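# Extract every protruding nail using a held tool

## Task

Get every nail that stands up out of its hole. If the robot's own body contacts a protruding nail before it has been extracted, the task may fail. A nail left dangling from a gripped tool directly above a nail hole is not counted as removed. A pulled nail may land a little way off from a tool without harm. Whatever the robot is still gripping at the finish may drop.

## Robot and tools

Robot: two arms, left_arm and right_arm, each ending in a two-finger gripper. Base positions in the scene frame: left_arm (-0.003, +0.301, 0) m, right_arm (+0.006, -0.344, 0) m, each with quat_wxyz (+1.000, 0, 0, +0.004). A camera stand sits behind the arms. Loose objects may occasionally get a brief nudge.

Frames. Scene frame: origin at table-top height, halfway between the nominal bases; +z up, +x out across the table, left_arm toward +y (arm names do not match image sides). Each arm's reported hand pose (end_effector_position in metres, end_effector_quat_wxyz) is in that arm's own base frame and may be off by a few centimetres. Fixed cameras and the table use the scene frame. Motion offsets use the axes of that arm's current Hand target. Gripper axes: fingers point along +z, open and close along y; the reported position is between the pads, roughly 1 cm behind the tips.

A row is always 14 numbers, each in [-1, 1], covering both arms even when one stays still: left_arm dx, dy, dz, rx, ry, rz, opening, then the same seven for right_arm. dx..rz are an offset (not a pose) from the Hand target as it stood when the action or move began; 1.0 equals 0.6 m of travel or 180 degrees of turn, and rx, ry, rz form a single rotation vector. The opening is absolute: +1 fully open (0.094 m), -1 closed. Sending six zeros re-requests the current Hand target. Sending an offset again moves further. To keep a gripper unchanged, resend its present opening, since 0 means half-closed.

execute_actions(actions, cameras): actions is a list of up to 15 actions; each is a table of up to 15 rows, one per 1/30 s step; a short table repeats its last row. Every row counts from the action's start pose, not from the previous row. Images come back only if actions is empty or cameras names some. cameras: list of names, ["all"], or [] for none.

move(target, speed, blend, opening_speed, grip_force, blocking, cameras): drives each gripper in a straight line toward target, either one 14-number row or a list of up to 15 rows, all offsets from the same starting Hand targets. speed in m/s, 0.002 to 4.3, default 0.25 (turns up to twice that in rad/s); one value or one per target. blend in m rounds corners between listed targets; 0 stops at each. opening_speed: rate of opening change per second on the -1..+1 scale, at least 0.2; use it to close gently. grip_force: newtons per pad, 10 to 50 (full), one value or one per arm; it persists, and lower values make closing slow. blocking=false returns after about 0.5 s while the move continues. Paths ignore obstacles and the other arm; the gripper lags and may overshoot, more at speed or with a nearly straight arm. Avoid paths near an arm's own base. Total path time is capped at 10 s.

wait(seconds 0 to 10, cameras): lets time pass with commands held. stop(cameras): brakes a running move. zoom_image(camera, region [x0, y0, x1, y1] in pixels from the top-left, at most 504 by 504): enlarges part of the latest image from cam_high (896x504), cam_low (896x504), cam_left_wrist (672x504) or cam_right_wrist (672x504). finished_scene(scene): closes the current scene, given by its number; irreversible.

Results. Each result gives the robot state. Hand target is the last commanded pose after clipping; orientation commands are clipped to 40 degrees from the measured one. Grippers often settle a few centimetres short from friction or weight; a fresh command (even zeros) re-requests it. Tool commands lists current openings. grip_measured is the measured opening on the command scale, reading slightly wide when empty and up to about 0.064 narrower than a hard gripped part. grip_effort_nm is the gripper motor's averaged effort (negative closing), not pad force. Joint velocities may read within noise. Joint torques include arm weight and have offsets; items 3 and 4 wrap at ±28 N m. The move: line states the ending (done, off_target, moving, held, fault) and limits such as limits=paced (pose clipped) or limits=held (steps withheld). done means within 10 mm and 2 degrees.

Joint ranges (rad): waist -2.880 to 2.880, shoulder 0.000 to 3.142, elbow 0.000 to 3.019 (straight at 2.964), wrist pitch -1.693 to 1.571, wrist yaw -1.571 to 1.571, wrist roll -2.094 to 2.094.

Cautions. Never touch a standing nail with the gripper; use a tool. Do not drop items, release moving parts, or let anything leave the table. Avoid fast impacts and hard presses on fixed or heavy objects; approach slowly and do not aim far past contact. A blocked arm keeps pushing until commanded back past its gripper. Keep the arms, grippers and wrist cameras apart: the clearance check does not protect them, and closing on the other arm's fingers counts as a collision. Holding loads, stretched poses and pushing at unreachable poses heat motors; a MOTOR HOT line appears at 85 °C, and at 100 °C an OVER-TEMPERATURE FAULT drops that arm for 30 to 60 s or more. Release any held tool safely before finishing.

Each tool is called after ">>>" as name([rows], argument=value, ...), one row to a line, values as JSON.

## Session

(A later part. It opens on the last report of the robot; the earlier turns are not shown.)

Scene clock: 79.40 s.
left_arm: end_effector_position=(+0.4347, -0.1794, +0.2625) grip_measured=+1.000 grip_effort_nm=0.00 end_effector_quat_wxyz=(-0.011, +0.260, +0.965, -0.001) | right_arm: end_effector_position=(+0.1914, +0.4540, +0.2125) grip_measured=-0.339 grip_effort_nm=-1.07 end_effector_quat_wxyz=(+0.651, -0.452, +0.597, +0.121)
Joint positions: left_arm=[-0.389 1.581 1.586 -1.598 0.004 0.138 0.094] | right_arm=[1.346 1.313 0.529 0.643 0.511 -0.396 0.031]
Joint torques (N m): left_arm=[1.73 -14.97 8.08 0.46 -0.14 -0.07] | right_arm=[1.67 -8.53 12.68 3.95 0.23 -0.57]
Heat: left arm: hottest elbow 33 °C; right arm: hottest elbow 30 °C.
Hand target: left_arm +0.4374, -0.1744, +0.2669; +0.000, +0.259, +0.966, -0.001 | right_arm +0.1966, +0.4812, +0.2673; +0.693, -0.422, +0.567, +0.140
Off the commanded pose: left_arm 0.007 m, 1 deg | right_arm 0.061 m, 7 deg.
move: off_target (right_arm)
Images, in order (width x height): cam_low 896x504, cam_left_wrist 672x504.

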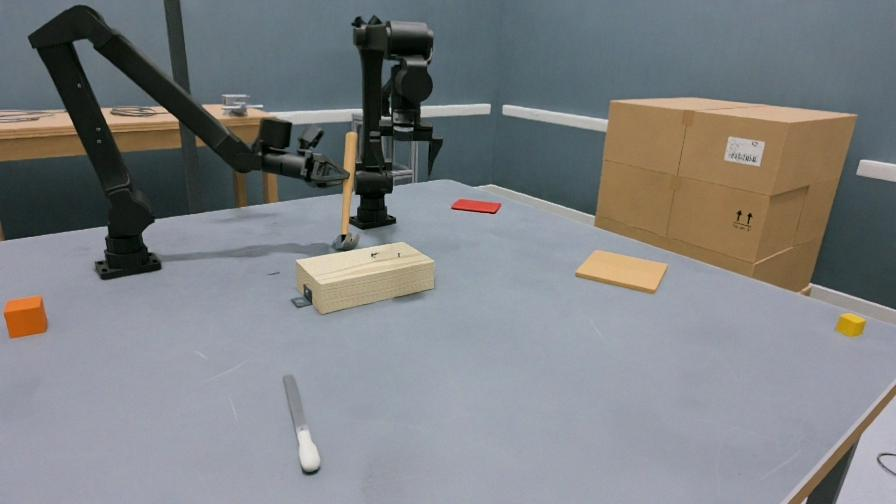

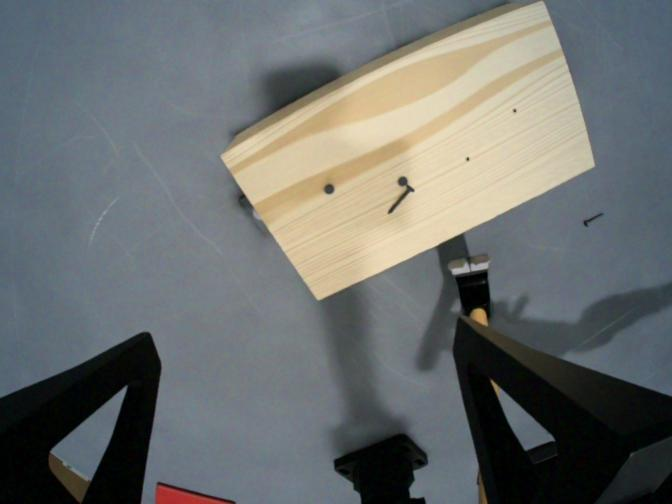

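>>> move([
  [0.04,0.24,0,0,0,0,1,-0.1205,-0.057,0,0,0,0,-0.9],
  [0.04,0.24,0,0,0,0,1,-0.029,-0.3015,0.191,0,0,0.39,-0.9],
], speed=0.4, blend=[0.03,0], cameras=["cam_low","cam_left_wrist","cam_high"])

>>> zoom_image(camera="cam_low", region=[320, 160, 460, 300])

Scene clock: 83.47 s.
left_arm: end_effector_position=(+0.4722, -0.0329, +0.2515) grip_measured=+1.000 grip_effort_nm=0.00 end_effector_quat_wxyz=(-0.023, +0.252, +0.967, -0.003) | right_arm: end_effector_position=(+0.3739, +0.4436, +0.2919) grip_measured=-0.339 grip_effort_nm=-1.07 end_effector_quat_wxyz=(+0.468, -0.044, +0.749, +0.467)
Joint positions: left_arm=[-0.069 1.606 1.586 -1.598 -0.002 0.44 0.094] | right_arm=[0.883 1.346 0.82 0.401 0.039 0.73 0.031]
Joint torques (N m): left_arm=[0.38 -13.04 11.97 0.08 0.12 -0.07] | right_arm=[0.62 -10.93 15.38 2.69 0.13 0.42]
Heat: left arm: hottest elbow 34 °C; right arm: hottest elbow 31 °C.
Hand target: left_arm +0.4886, -0.0376, +0.2666; +0.000, +0.259, +0.966, -0.001 | right_arm +0.3894, +0.4622, +0.3600; +0.486, -0.019, +0.707, +0.513
Off the commanded pose: left_arm 0.023 m, 3 deg | right_arm 0.072 m, 8 deg.
move: off_target (left_arm, right_arm)
Images, in order (width x height): cam_high 896x504, cam_low 896x504, cam_left_wrist 672x504.

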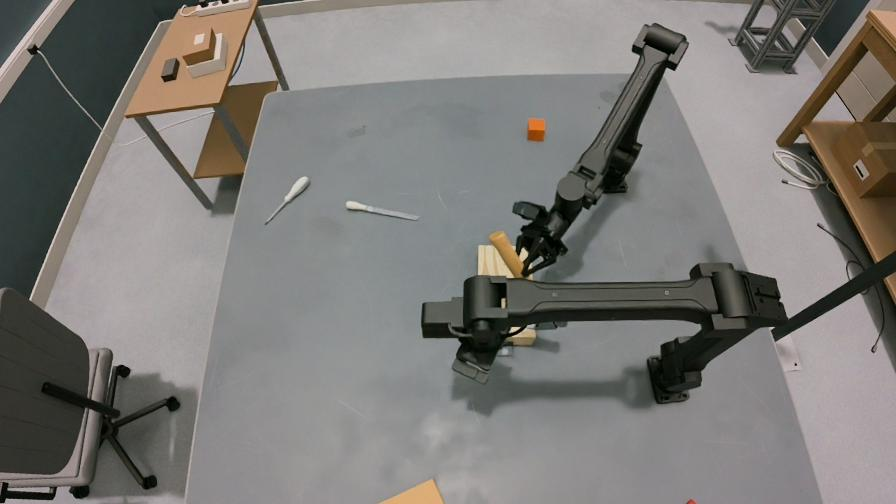

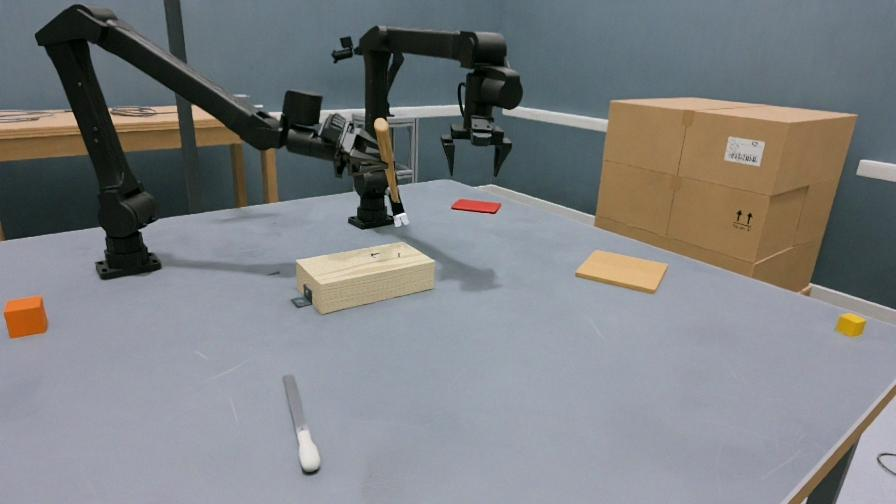

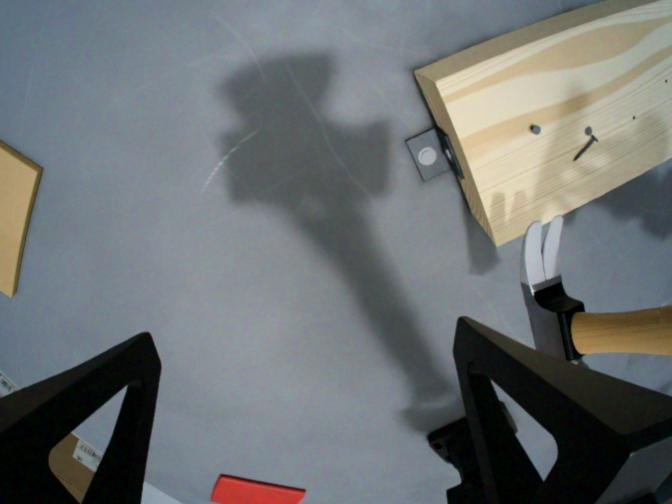

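Scaled by 3.600 from the camera's 896x504 image, which has a finer 1280x720 frame.

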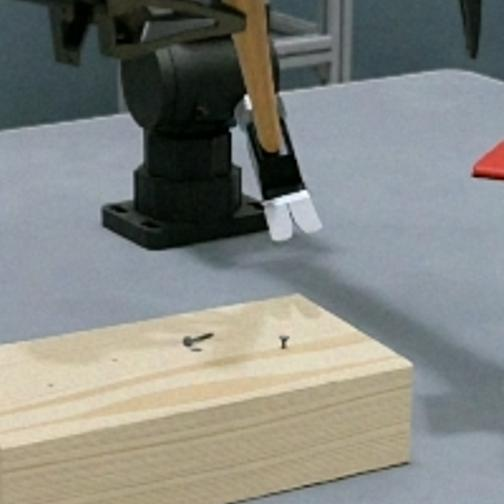

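>>> move(target=[0,-0.07,0,0,0,0,1,0.041,-0.041,0.012,0,0,0,-0.9], speed=0.2, cameras=["cam_low","cam_left_wrist"])

>>> zoom_image(camera="cam_low", region=[340, 180, 460, 300])

>>> zoom_image(camera="cam_left_wrist", region=[360, 60, 660, 360])

Scene clock: 85.13 s.
left_arm: end_effector_position=(+0.4652, -0.0709, +0.2615) grip_measured=+1.000 grip_effort_nm=0.00 end_effector_quat_wxyz=(-0.012, +0.260, +0.966, -0.002) | right_arm: end_effector_position=(+0.3826, +0.4542, +0.2604) grip_measured=-0.339 grip_effort_nm=-1.07 end_effector_quat_wxyz=(+0.462, -0.044, +0.756, +0.461)
Joint positions: left_arm=[-0.15 1.584 1.586 -1.598 0.002 0.376 0.094] | right_arm=[0.883 1.427 0.82 0.458 0.039 0.732 0.031]
Joint torques (N m): left_arm=[0.38 -14.56 8.61 0.43 -0.01 -0.22] | right_arm=[1.03 -12.28 12.86 4.51 0.09 0.38]
Heat: left arm: hottest elbow 34 °C; right arm: hottest elbow 31 °C.
Hand target: left_arm +0.4676, -0.0740, +0.2667; +0.000, +0.259, +0.966, -0.001 | right_arm +0.3943, +0.4676, +0.3251; +0.486, -0.019, +0.707, +0.513
Off the commanded pose: left_arm 0.007 m, 1 deg | right_arm 0.067 m, 9 deg.
move: off_target (right_arm)
Images, in order (width x height): cam_low 896x504, cam_left_wrist 672x504.

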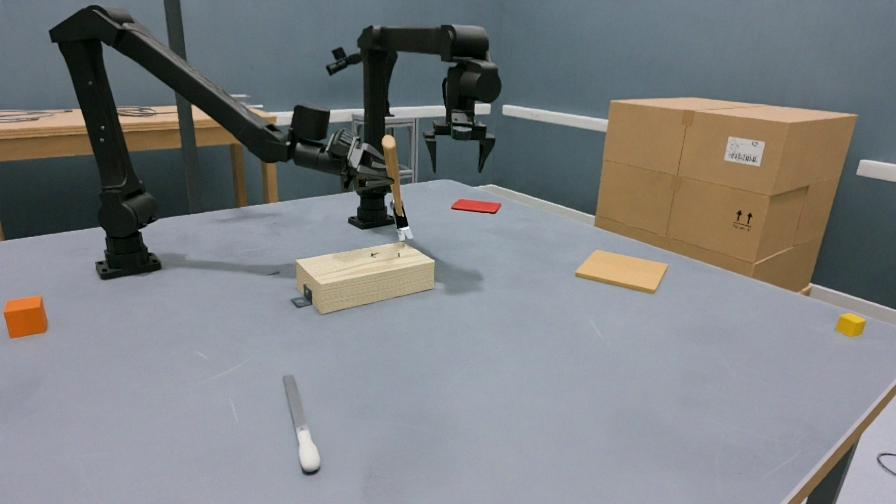

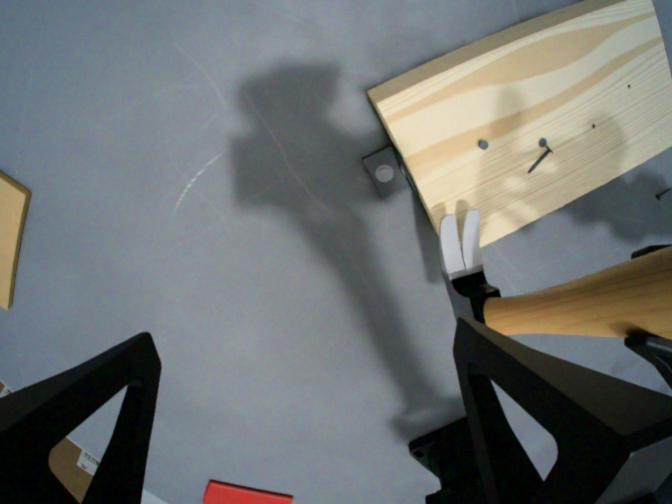

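Scaled by 4.200 from the camera's 896x504 image, which has a finer 1280x720 frame.

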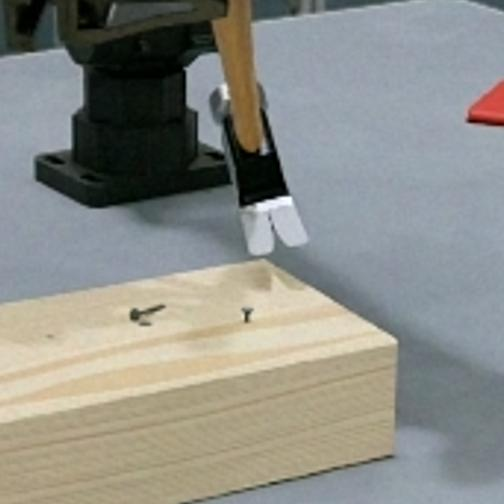

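Scaled by 1.680 from the camera's 672x504 image, which has a finer 960x720 frame.

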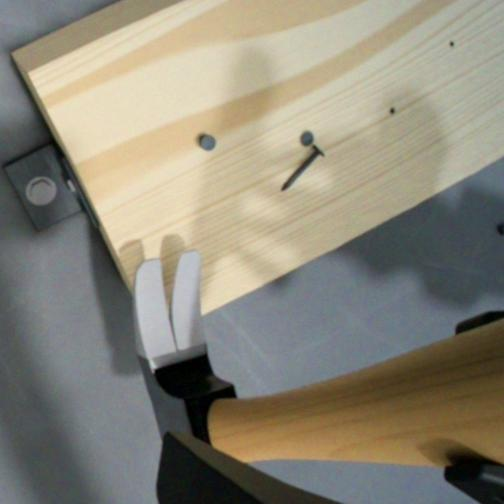

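>>> move(target=[0,0,0,0,0,0,1,0,0,-0.04,0,0,0,-0.9], speed=0.15, cameras=["cam_low","cam_left_wrist"])

>>> zoom_image(camera="cam_left_wrist", region=[360, 60, 660, 360])

Scene clock: 86.47 s.
left_arm: end_effector_position=(+0.4652, -0.0709, +0.2615) grip_measured=+1.000 grip_effort_nm=0.00 end_effector_quat_wxyz=(-0.012, +0.260, +0.966, -0.002) | right_arm: end_effector_position=(+0.3817, +0.4527, +0.2679) grip_measured=-0.339 grip_effort_nm=-1.07 end_effector_quat_wxyz=(+0.466, -0.043, +0.752, +0.464)
Joint positions: left_arm=[-0.15 1.584 1.586 -1.598 0.002 0.376 0.094] | right_arm=[0.883 1.414 0.82 0.458 0.041 0.732 0.031]
Joint torques (N m): left_arm=[0.38 -14.45 8.59 0.4 -0.01 -0.23] | right_arm=[1.08 -14.97 8.84 4.44 0.07 0.39]
Heat: left arm: hottest elbow 34 °C; right arm: hottest elbow 31 °C.
Hand target: left_arm +0.4676, -0.0740, +0.2667; +0.000, +0.259, +0.966, -0.001 | right_arm +0.3782, +0.4498, +0.3251; +0.486, -0.019, +0.707, +0.513
Off the commanded pose: left_arm 0.007 m, 1 deg | right_arm 0.057 m, 8 deg.
move: off_target (right_arm)
Images, in order (width x height): cam_low 896x504, cam_left_wrist 672x504.

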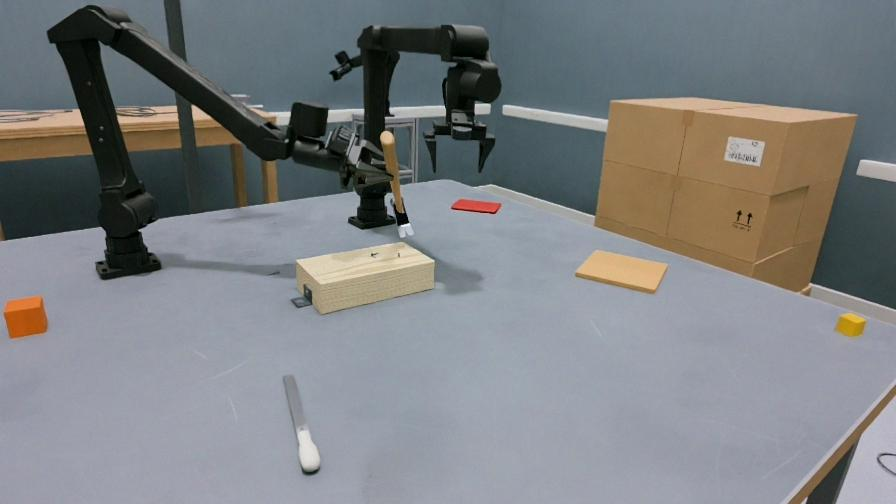

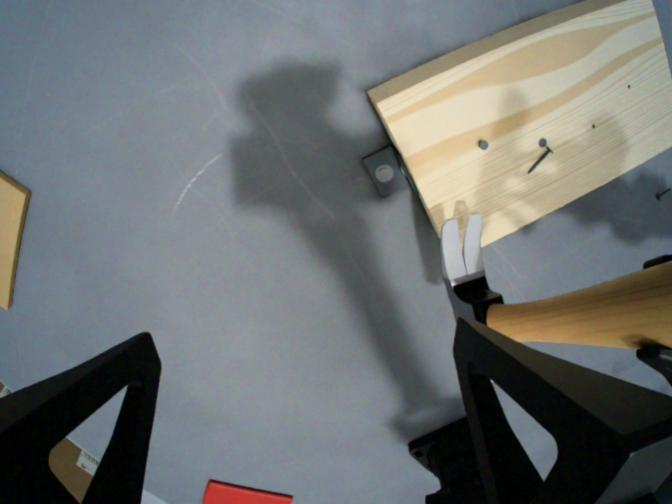

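Scaled by 1.680 from the camera's 672x504 image, which has a finer 960x720 frame.

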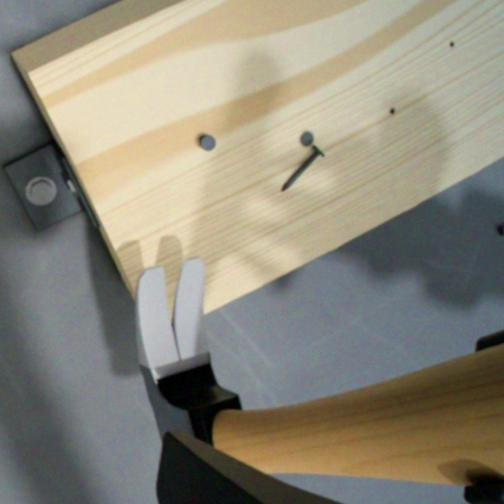

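>>> move(target=[0,0,0,0,0,0,1,0,0,-0.05,0,0,0,-0.9], speed=0.25, cameras=["cam_low","cam_left_wrist"])

>>> zoom_image(camera="cam_left_wrist", region=[360, 60, 660, 360])

Scene clock: 87.63 s.
left_arm: end_effector_position=(+0.4652, -0.0709, +0.2615) grip_measured=+1.000 grip_effort_nm=0.00 end_effector_quat_wxyz=(-0.012, +0.260, +0.966, -0.002) | right_arm: end_effector_position=(+0.3630, +0.4290, +0.2738) grip_measured=-0.339 grip_effort_nm=-1.07 end_effector_quat_wxyz=(+0.470, -0.042, +0.748, +0.467)
Joint positions: left_arm=[-0.15 1.584 1.586 -1.598 0.002 0.376 0.094] | right_arm=[0.883 1.328 0.746 0.46 0.044 0.732 0.031]
Joint torques (N m): left_arm=[0.26 -14.56 8.61 0.42 -0.01 -0.23] | right_arm=[0.73 -13.92 9.1 4.05 0.11 0.4]
Heat: left arm: hottest elbow 34 °C; right arm: hottest elbow 31 °C.
Hand target: left_arm +0.4676, -0.0740, +0.2667; +0.000, +0.259, +0.966, -0.001 | right_arm +0.3582, +0.4274, +0.3252; +0.486, -0.019, +0.707, +0.513
Off the commanded pose: left_arm 0.007 m, 1 deg | right_arm 0.052 m, 8 deg.
move: off_target (right_arm)
Images, in order (width x height): cam_low 896x504, cam_left_wrist 672x504.

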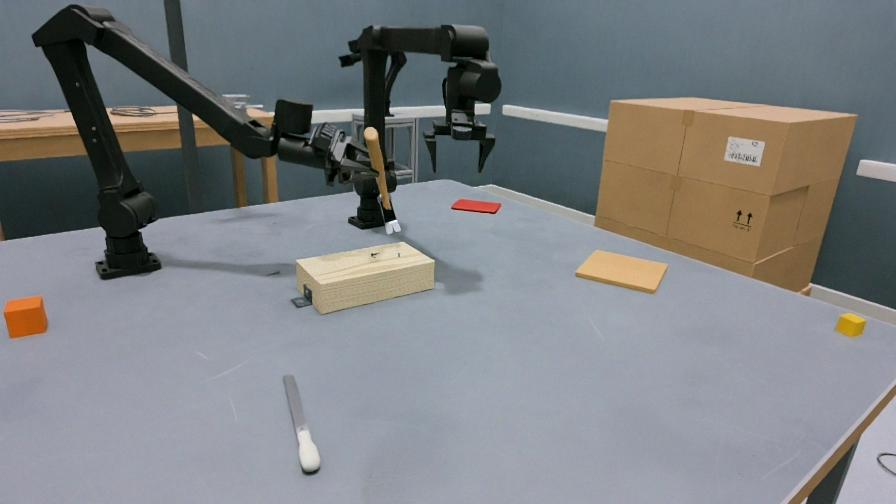

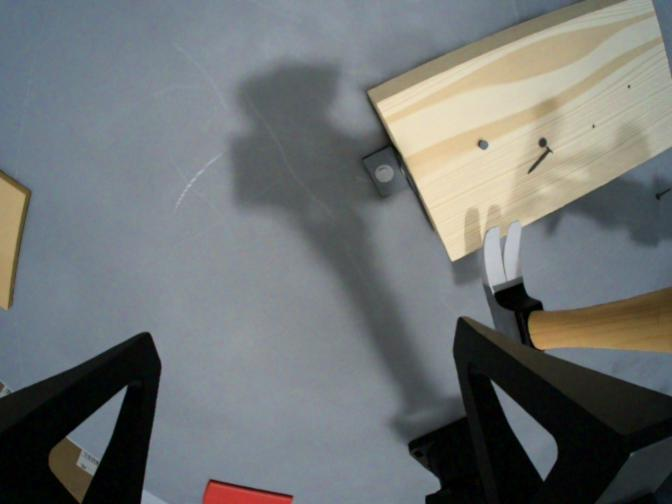

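Scaled by 1.680 from the camera's 672x504 image, which has a finer 960x720 frame.

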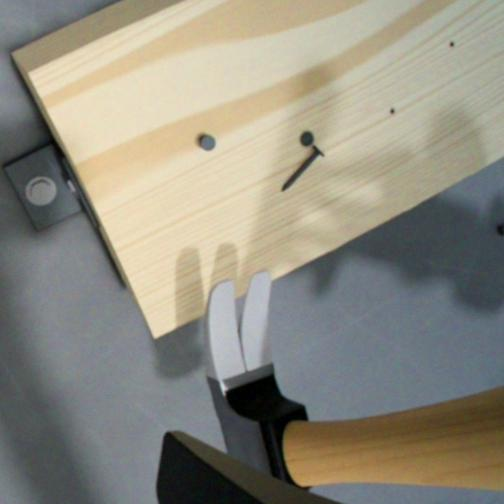

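>>> move(target=[0,0,0,0,0,0,1,0.015,-0.068,0.005,0,0,0,-0.9], speed=0.15, cameras=["cam_low","cam_left_wrist"])

>>> zoom_image(camera="cam_left_wrist", region=[400, 80, 600, 280])

>>> zoom_image(camera="cam_low", region=[340, 180, 460, 300])

Scene clock: 111.20 s.
left_arm: end_effector_position=(+0.4652, -0.0709, +0.2615) grip_measured=+1.000 grip_effort_nm=0.00 end_effector_quat_wxyz=(-0.012, +0.260, +0.966, -0.002) | right_arm: end_effector_position=(+0.3737, +0.4125, +0.2582) grip_measured=-0.339 grip_effort_nm=-1.07 end_effector_quat_wxyz=(+0.475, -0.040, +0.738, +0.477)
Joint positions: left_arm=[-0.15 1.584 1.586 -1.598 0.002 0.376 0.094] | right_arm=[0.833 1.355 0.698 0.564 -0.009 0.732 0.031]
Joint torques (N m): left_arm=[0.38 -14.56 8.59 0.4 -0.02 -0.23] | right_arm=[0.62 -10.34 8.85 4.31 -0.01 0.35]
Heat: left arm: hottest elbow 33 °C; right arm: hottest elbow 30 °C.
Hand target: left_arm +0.4676, -0.0740, +0.2667; +0.000, +0.259, +0.966, -0.001 | right_arm +0.3770, +0.4145, +0.2901; +0.486, -0.019, +0.707, +0.513
Off the commanded pose: left_arm 0.007 m, 1 deg | right_arm 0.032 m, 6 deg.
move: off_target (right_arm)
Images, in order (width x height): cam_low 896x504, cam_left_wrist 672x504.

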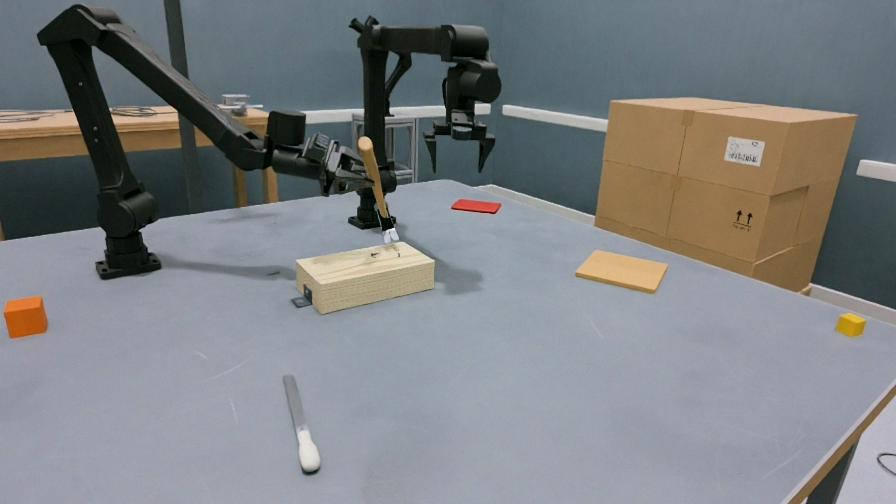

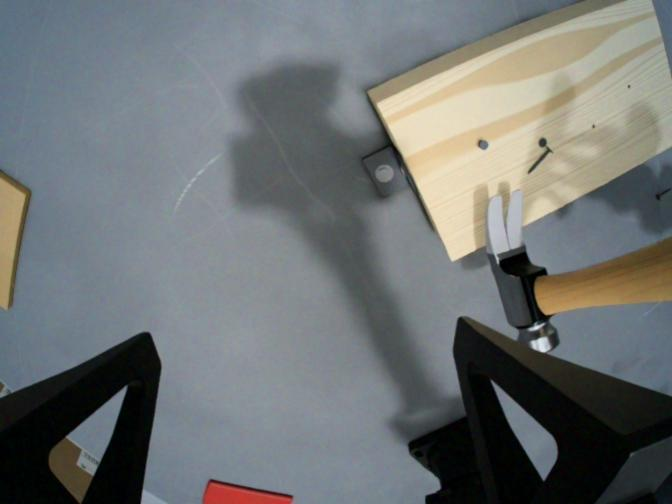

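Scaled by 2.520 from the camera's 672x504 image, which has a finer 960x720 frame.

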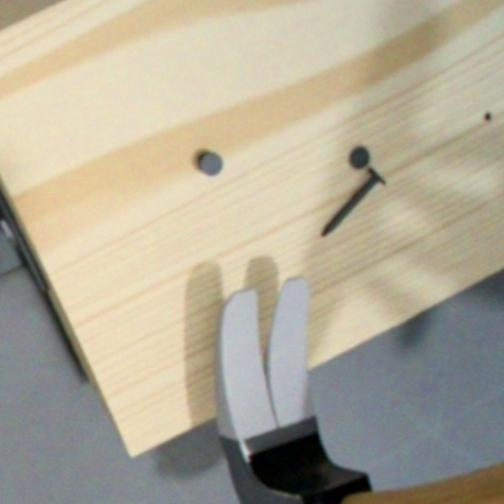

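Scaled by 4.200 from the camera's 896x504 image, which has a finer 1280x720 frame.

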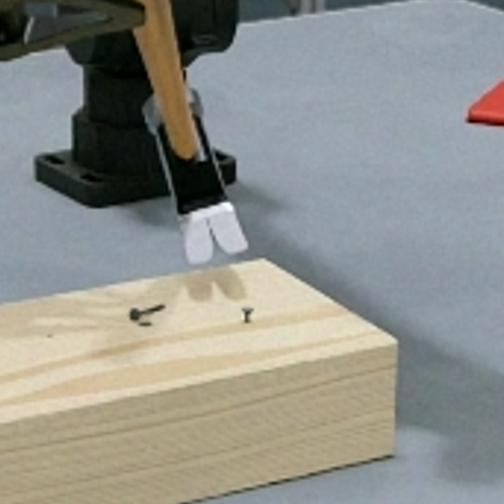

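>>> move(target=[0,0,0,0,0,0,1,0.022,-0.022,0.03,0,0,0,-0.9], speed=0.15, cameras=["cam_low","cam_left_wrist"])

>>> zoom_image(camera="cam_left_wrist", region=[400, 80, 600, 280])

>>> zoom_image(camera="cam_low", region=[340, 180, 460, 300])

Scene clock: 112.53 s.
left_arm: end_effector_position=(+0.4652, -0.0709, +0.2615) grip_measured=+1.000 grip_effort_nm=0.00 end_effector_quat_wxyz=(-0.012, +0.260, +0.966, -0.002) | right_arm: end_effector_position=(+0.3800, +0.4199, +0.2398) grip_measured=-0.339 grip_effort_nm=-1.07 end_effector_quat_wxyz=(+0.474, -0.038, +0.736, +0.481)
Joint positions: left_arm=[-0.15 1.584 1.586 -1.598 0.002 0.376 0.094] | right_arm=[0.833 1.423 0.698 0.638 -0.011 0.739 0.031]
Joint torques (N m): left_arm=[0.38 -14.51 8.62 0.4 -0.01 -0.23] | right_arm=[0.21 -9.64 9.81 3.79 0.07 0.34]
Heat: left arm: hottest elbow 33 °C; right arm: hottest elbow 30 °C.
Hand target: left_arm +0.4676, -0.0740, +0.2667; +0.000, +0.259, +0.966, -0.001 | right_arm +0.3891, +0.4279, +0.2714; +0.486, -0.019, +0.707, +0.513
Off the commanded pose: left_arm 0.007 m, 1 deg | right_arm 0.034 m, 6 deg.
move: off_target (right_arm)
Images, in order (width x height): cam_low 896x504, cam_left_wrist 672x504.

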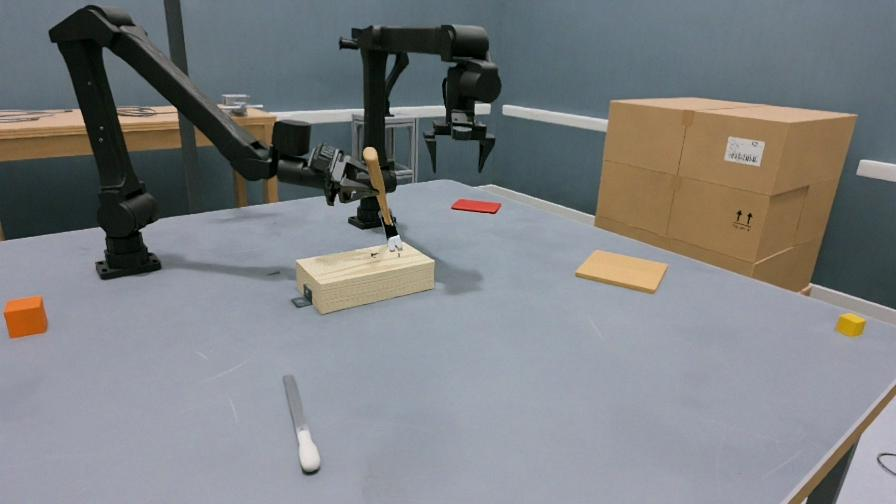

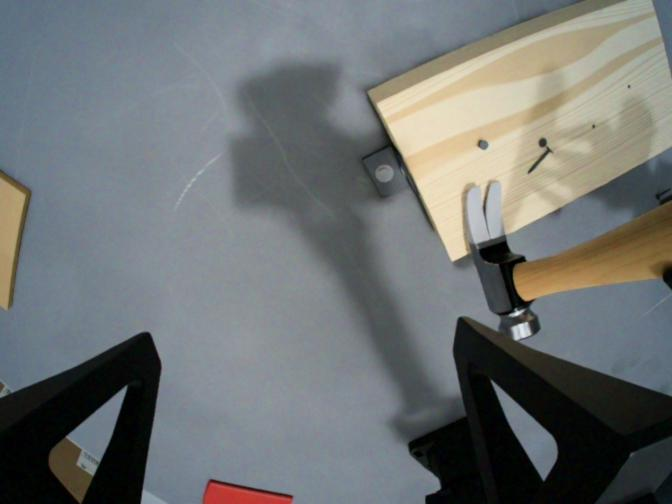

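Scaled by 2.520 from the camera's 672x504 image, which has a finer 960x720 frame.

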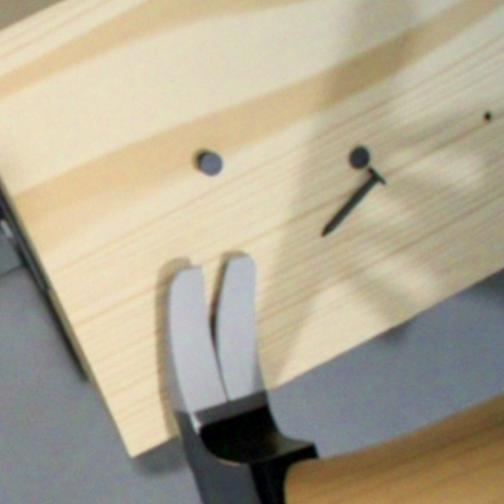

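Scaled by 4.200 from the camera's 896x504 image, which has a finer 1280x720 frame.

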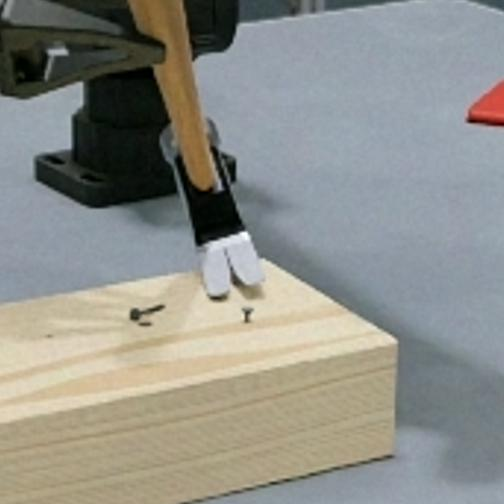

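>>> move(target=[0,0,0,0,0,0,1,-0.011,-0.035,0.02,0,0,0,-0.9], speed=0.12, cameras=["cam_low","cam_left_wrist"])

>>> zoom_image(camera="cam_left_wrist", region=[400, 80, 600, 280])

>>> zoom_image(camera="cam_low", region=[340, 180, 460, 300])

Scene clock: 113.80 s.
left_arm: end_effector_position=(+0.4652, -0.0709, +0.2615) grip_measured=+1.000 grip_effort_nm=0.00 end_effector_quat_wxyz=(-0.012, +0.260, +0.966, -0.002) | right_arm: end_effector_position=(+0.3911, +0.4153, +0.2361) grip_measured=-0.340 grip_effort_nm=-1.07 end_effector_quat_wxyz=(+0.470, -0.032, +0.729, +0.497)
Joint positions: left_arm=[-0.15 1.584 1.586 -1.598 0.002 0.376 0.094] | right_arm=[0.798 1.455 0.698 0.692 -0.059 0.765 0.031]
Joint torques (N m): left_arm=[0.38 -14.56 8.59 0.4 -0.02 -0.23] | right_arm=[-0.85 -9 11.22 3.17 0.17 0.06]
Heat: left arm: hottest elbow 33 °C; right arm: hottest elbow 31 °C.
Hand target: left_arm +0.4676, -0.0740, +0.2667; +0.000, +0.259, +0.966, -0.001 | right_arm +0.4115, +0.4239, +0.2612; +0.486, -0.019, +0.707, +0.513
Off the commanded pose: left_arm 0.007 m, 1 deg | right_arm 0.033 m, 4 deg.
move: off_target (right_arm)
Images, in order (width x height): cam_low 896x504, cam_left_wrist 672x504.

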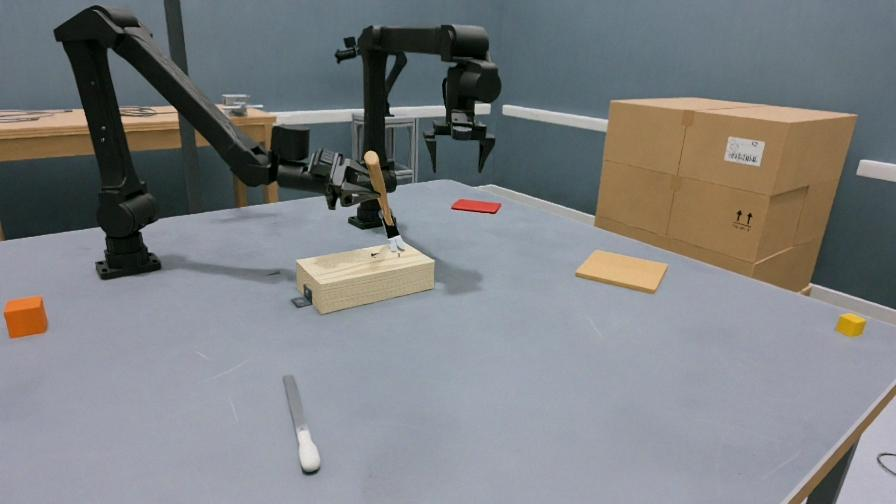

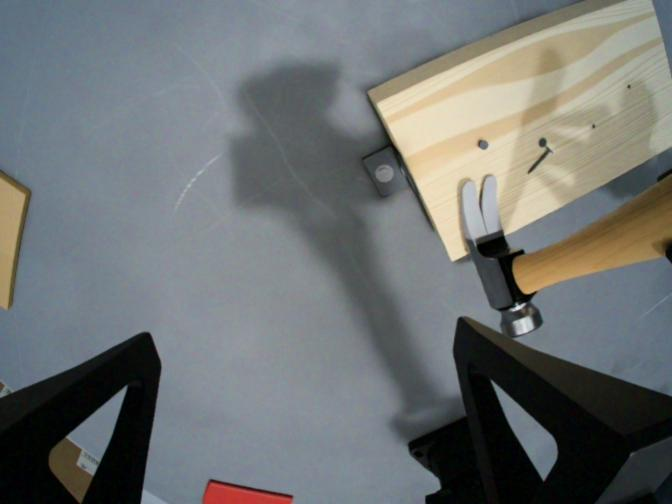

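Scaled by 2.520 from the camera's 672x504 image, which has a finer 960x720 frame.

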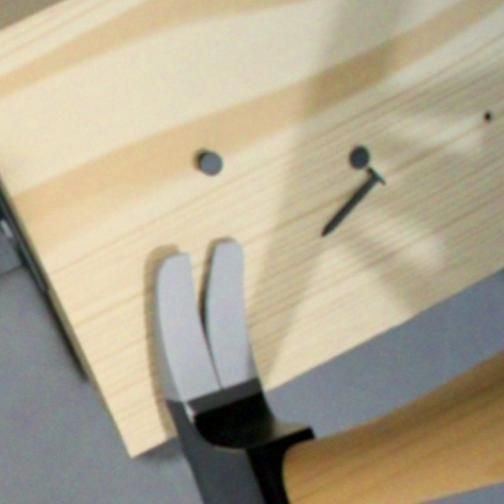

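Scaled by 4.200 from the camera's 896x504 image, which has a finer 1280x720 frame.

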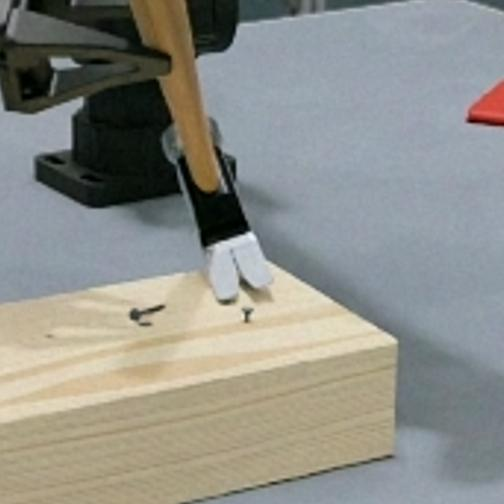

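>>> move(target=[0,0,0,0,0,0,1,-0.034,-0.04,0.012,0,0,0,-0.9], speed=0.12, cameras=["cam_low","cam_left_wrist"])

>>> zoom_image(camera="cam_left_wrist", region=[400, 80, 600, 280])

>>> zoom_image(camera="cam_low", region=[340, 180, 460, 300])

Scene clock: 115.03 s.
left_arm: end_effector_position=(+0.4652, -0.0709, +0.2615) grip_measured=+1.000 grip_effort_nm=-0.01 end_effector_quat_wxyz=(-0.012, +0.260, +0.966, -0.002) | right_arm: end_effector_position=(+0.4149, +0.4041, +0.2343) grip_measured=-0.340 grip_effort_nm=-1.07 end_effector_quat_wxyz=(+0.462, -0.028, +0.728, +0.505)
Joint positions: left_arm=[-0.15 1.584 1.586 -1.598 0.002 0.376 0.094] | right_arm=[0.732 1.483 0.721 0.699 -0.136 0.783 0.031]
Joint torques (N m): left_arm=[0.44 -14.45 8.61 0.42 -0.01 -0.23] | right_arm=[-0.85 -10.23 11.23 3.07 0.35 -0.21]
Heat: left arm: hottest elbow 33 °C; right arm: hottest elbow 31 °C.
Hand target: left_arm +0.4676, -0.0740, +0.2667; +0.000, +0.259, +0.966, -0.001 | right_arm +0.4398, +0.4083, +0.2588; +0.486, -0.019, +0.707, +0.513
Off the commanded pose: left_arm 0.007 m, 1 deg | right_arm 0.035 m, 4 deg.
move: off_target (right_arm)
Images, in order (width x height): cam_low 896x504, cam_left_wrist 672x504.

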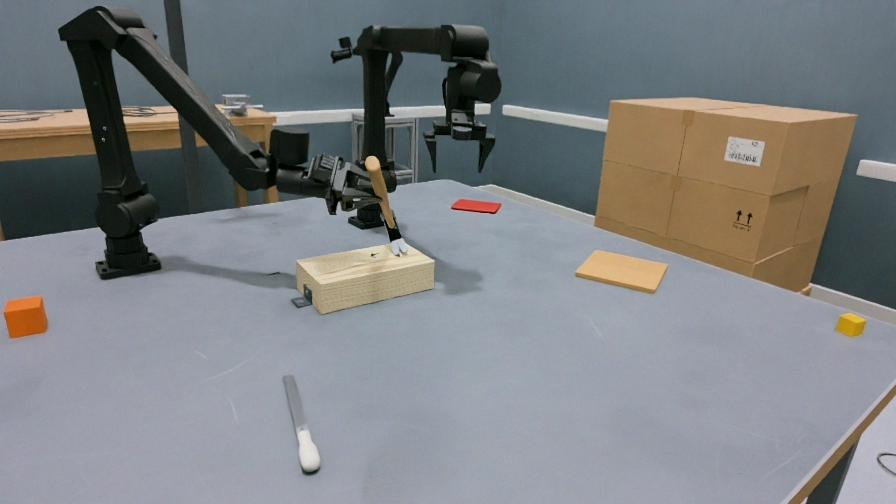

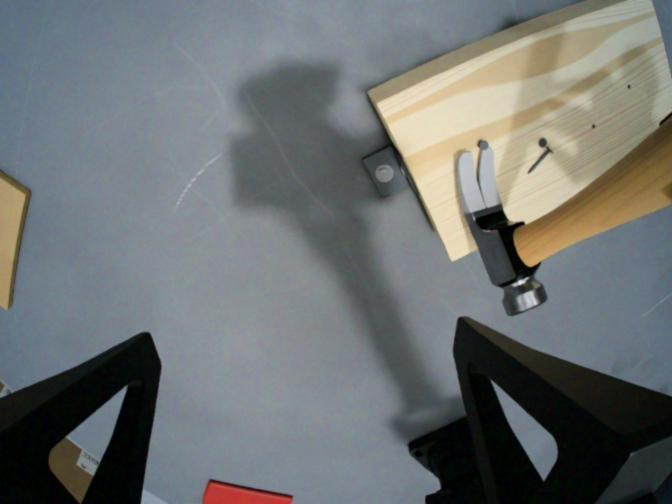

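Scaled by 2.520 from the camera's 672x504 image, which has a finer 960x720 frame.

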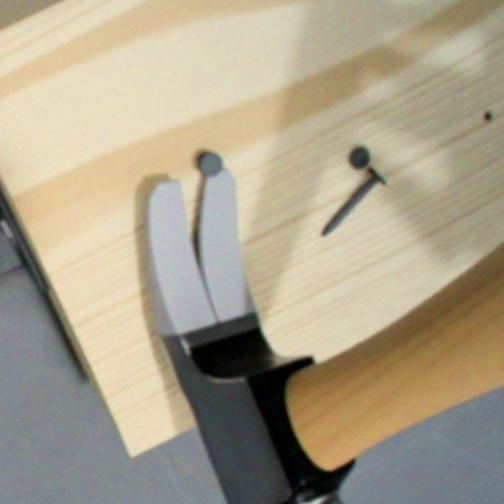

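Scaled by 4.200 from the camera's 896x504 image, which has a finer 1280x720 frame.

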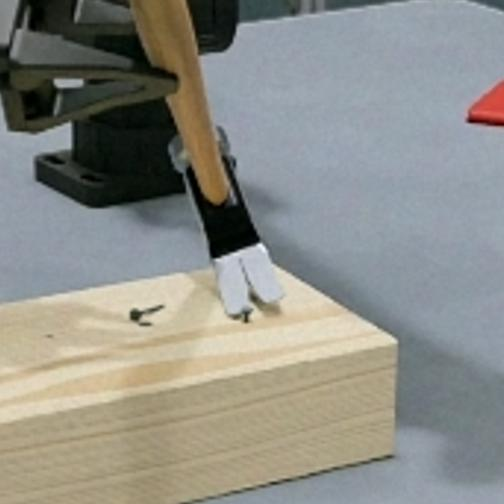

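>>> move([
  [0,0,0,0,0,0,1,0.03,0.03,-0.01,0,0,0,-0.9],
  [0,0,0,0,0,0,1,0.02,0.02,-0.042,0,0,0,-0.9],
], speed=0.12, cameras=["cam_low","cam_left_wrist"])

>>> zoom_image(camera="cam_left_wrist", region=[400, 80, 600, 280])

>>> zoom_image(camera="cam_low", region=[340, 180, 460, 300])

Scene clock: 116.70 s.
left_arm: end_effector_position=(+0.4652, -0.0709, +0.2615) grip_measured=+1.000 grip_effort_nm=-0.01 end_effector_quat_wxyz=(-0.012, +0.260, +0.966, -0.002) | right_arm: end_effector_position=(+0.4116, +0.4069, +0.2351) grip_measured=-0.340 grip_effort_nm=-1.07 end_effector_quat_wxyz=(+0.469, -0.019, +0.727, +0.500)
Joint positions: left_arm=[-0.15 1.584 1.586 -1.598 0.002 0.376 0.094] | right_arm=[0.753 1.481 0.718 0.704 -0.09 0.786 0.031]
Joint torques (N m): left_arm=[0.32 -14.51 8.59 0.4 -0.02 -0.23] | right_arm=[0.56 -13.04 6.52 3 -0.03 -0.21]
Heat: left arm: hottest elbow 33 °C; right arm: hottest elbow 31 °C.
Hand target: left_arm +0.4676, -0.0740, +0.2667; +0.000, +0.259, +0.966, -0.001 | right_arm +0.4104, +0.4008, +0.2587; +0.486, -0.019, +0.707, +0.513
Off the commanded pose: left_arm 0.007 m, 1 deg | right_arm 0.025 m, 3 deg.
move: off_target (right_arm)
Images, in order (width x height): cam_low 896x504, cam_left_wrist 672x504.

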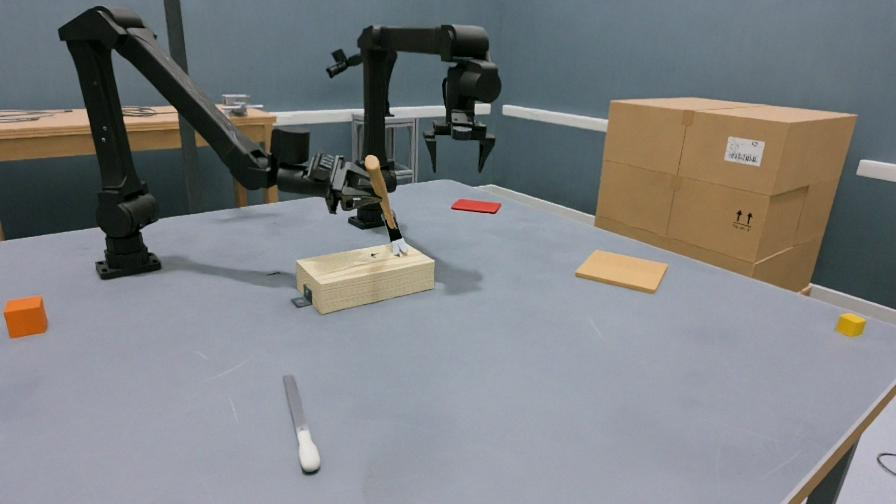

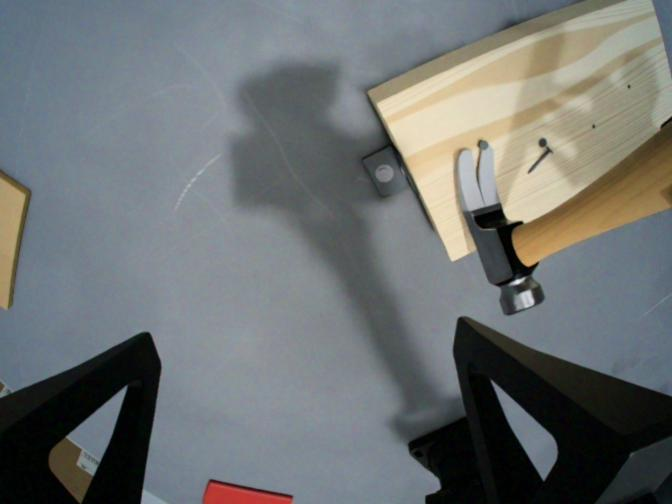

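Scaled by 2.520 from the camera's 672x504 image, which has a finer 960x720 frame.

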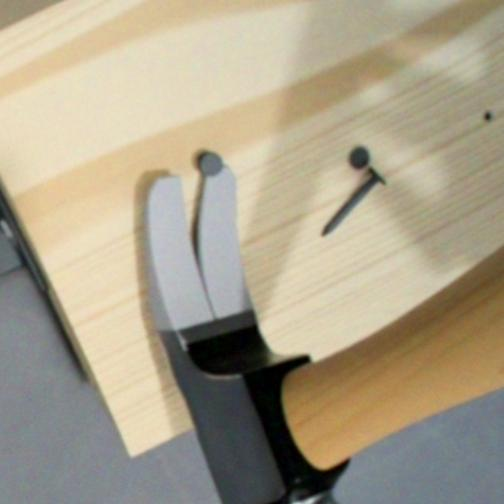

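Scaled by 4.200 from the camera's 896x504 image, which has a finer 1280x720 frame.

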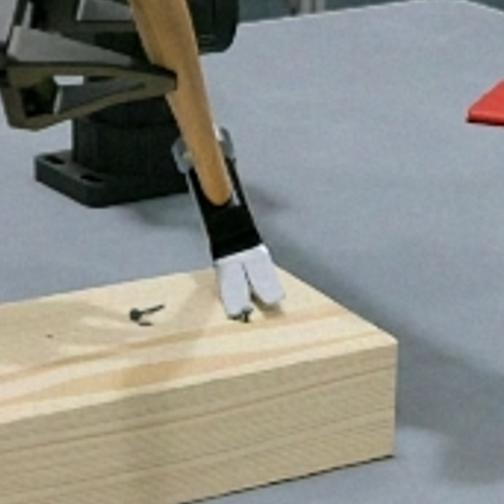

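>>> move(target=[0,0,0,0,0,0,1,0.008,0.056,-0.035,0,0,0,-0.9], speed=0.2, cameras=["cam_low","cam_left_wrist"])

>>> zoom_image(camera="cam_left_wrist", region=[400, 80, 600, 280])

>>> zoom_image(camera="cam_low", region=[340, 180, 460, 300])

Scene clock: 118.03 s.
left_arm: end_effector_position=(+0.4652, -0.0709, +0.2615) grip_measured=+1.000 grip_effort_nm=0.00 end_effector_quat_wxyz=(-0.012, +0.260, +0.966, -0.002) | right_arm: end_effector_position=(+0.3995, +0.3974, +0.2330) grip_measured=-0.341 grip_effort_nm=-1.07 end_effector_quat_wxyz=(+0.473, -0.001, +0.738, +0.481)
Joint positions: left_arm=[-0.15 1.584 1.586 -1.598 0.002 0.376 0.094] | right_arm=[0.778 1.43 0.684 0.656 -0.017 0.79 0.031]
Joint torques (N m): left_arm=[0.38 -14.56 8.59 0.42 -0.01 -0.24] | right_arm=[2.96 -16.09 6.68 2.62 -0.36 -0.27]
Heat: left arm: hottest elbow 33 °C; right arm: hottest elbow 31 °C.
Hand target: left_arm +0.4676, -0.0740, +0.2667; +0.000, +0.259, +0.966, -0.001 | right_arm +0.3761, +0.4034, +0.2792; +0.486, -0.019, +0.707, +0.513
Off the commanded pose: left_arm 0.007 m, 1 deg | right_arm 0.052 m, 6 deg.
move: off_target (right_arm)
Images, in order (width x height): cam_low 896x504, cam_left_wrist 672x504.

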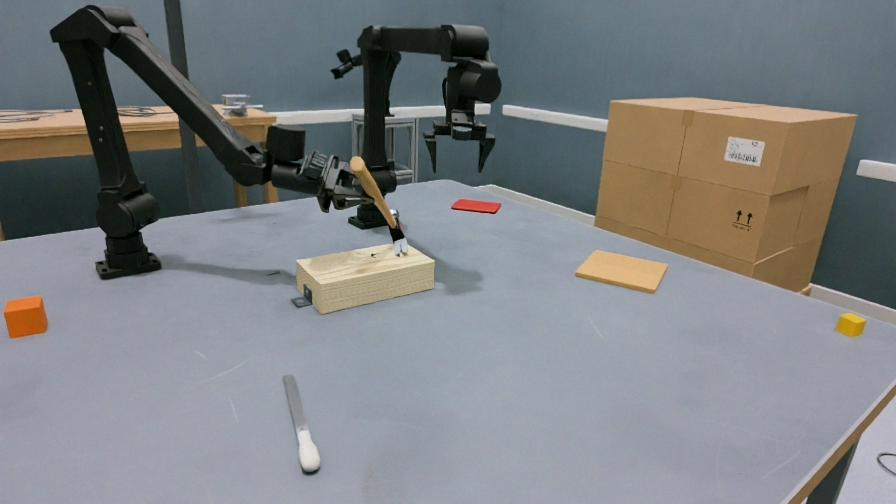

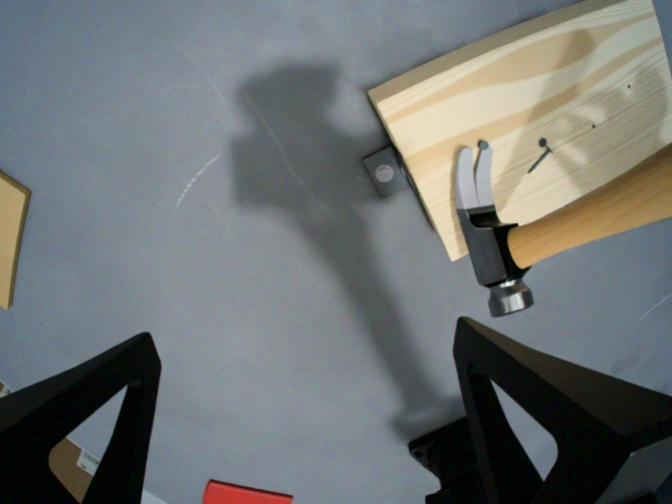

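Scaled by 2.520 from the camera's 672x504 image, which has a finer 960x720 frame.

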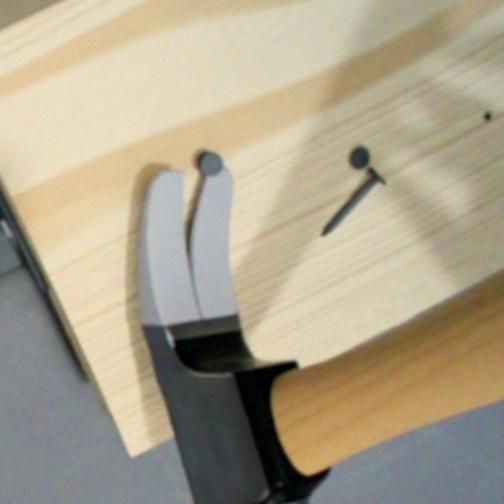

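Scaled by 4.200 from the camera's 896x504 image, which has a finer 1280x720 frame.

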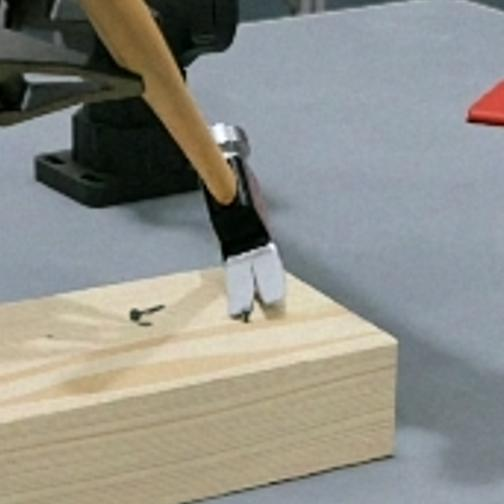

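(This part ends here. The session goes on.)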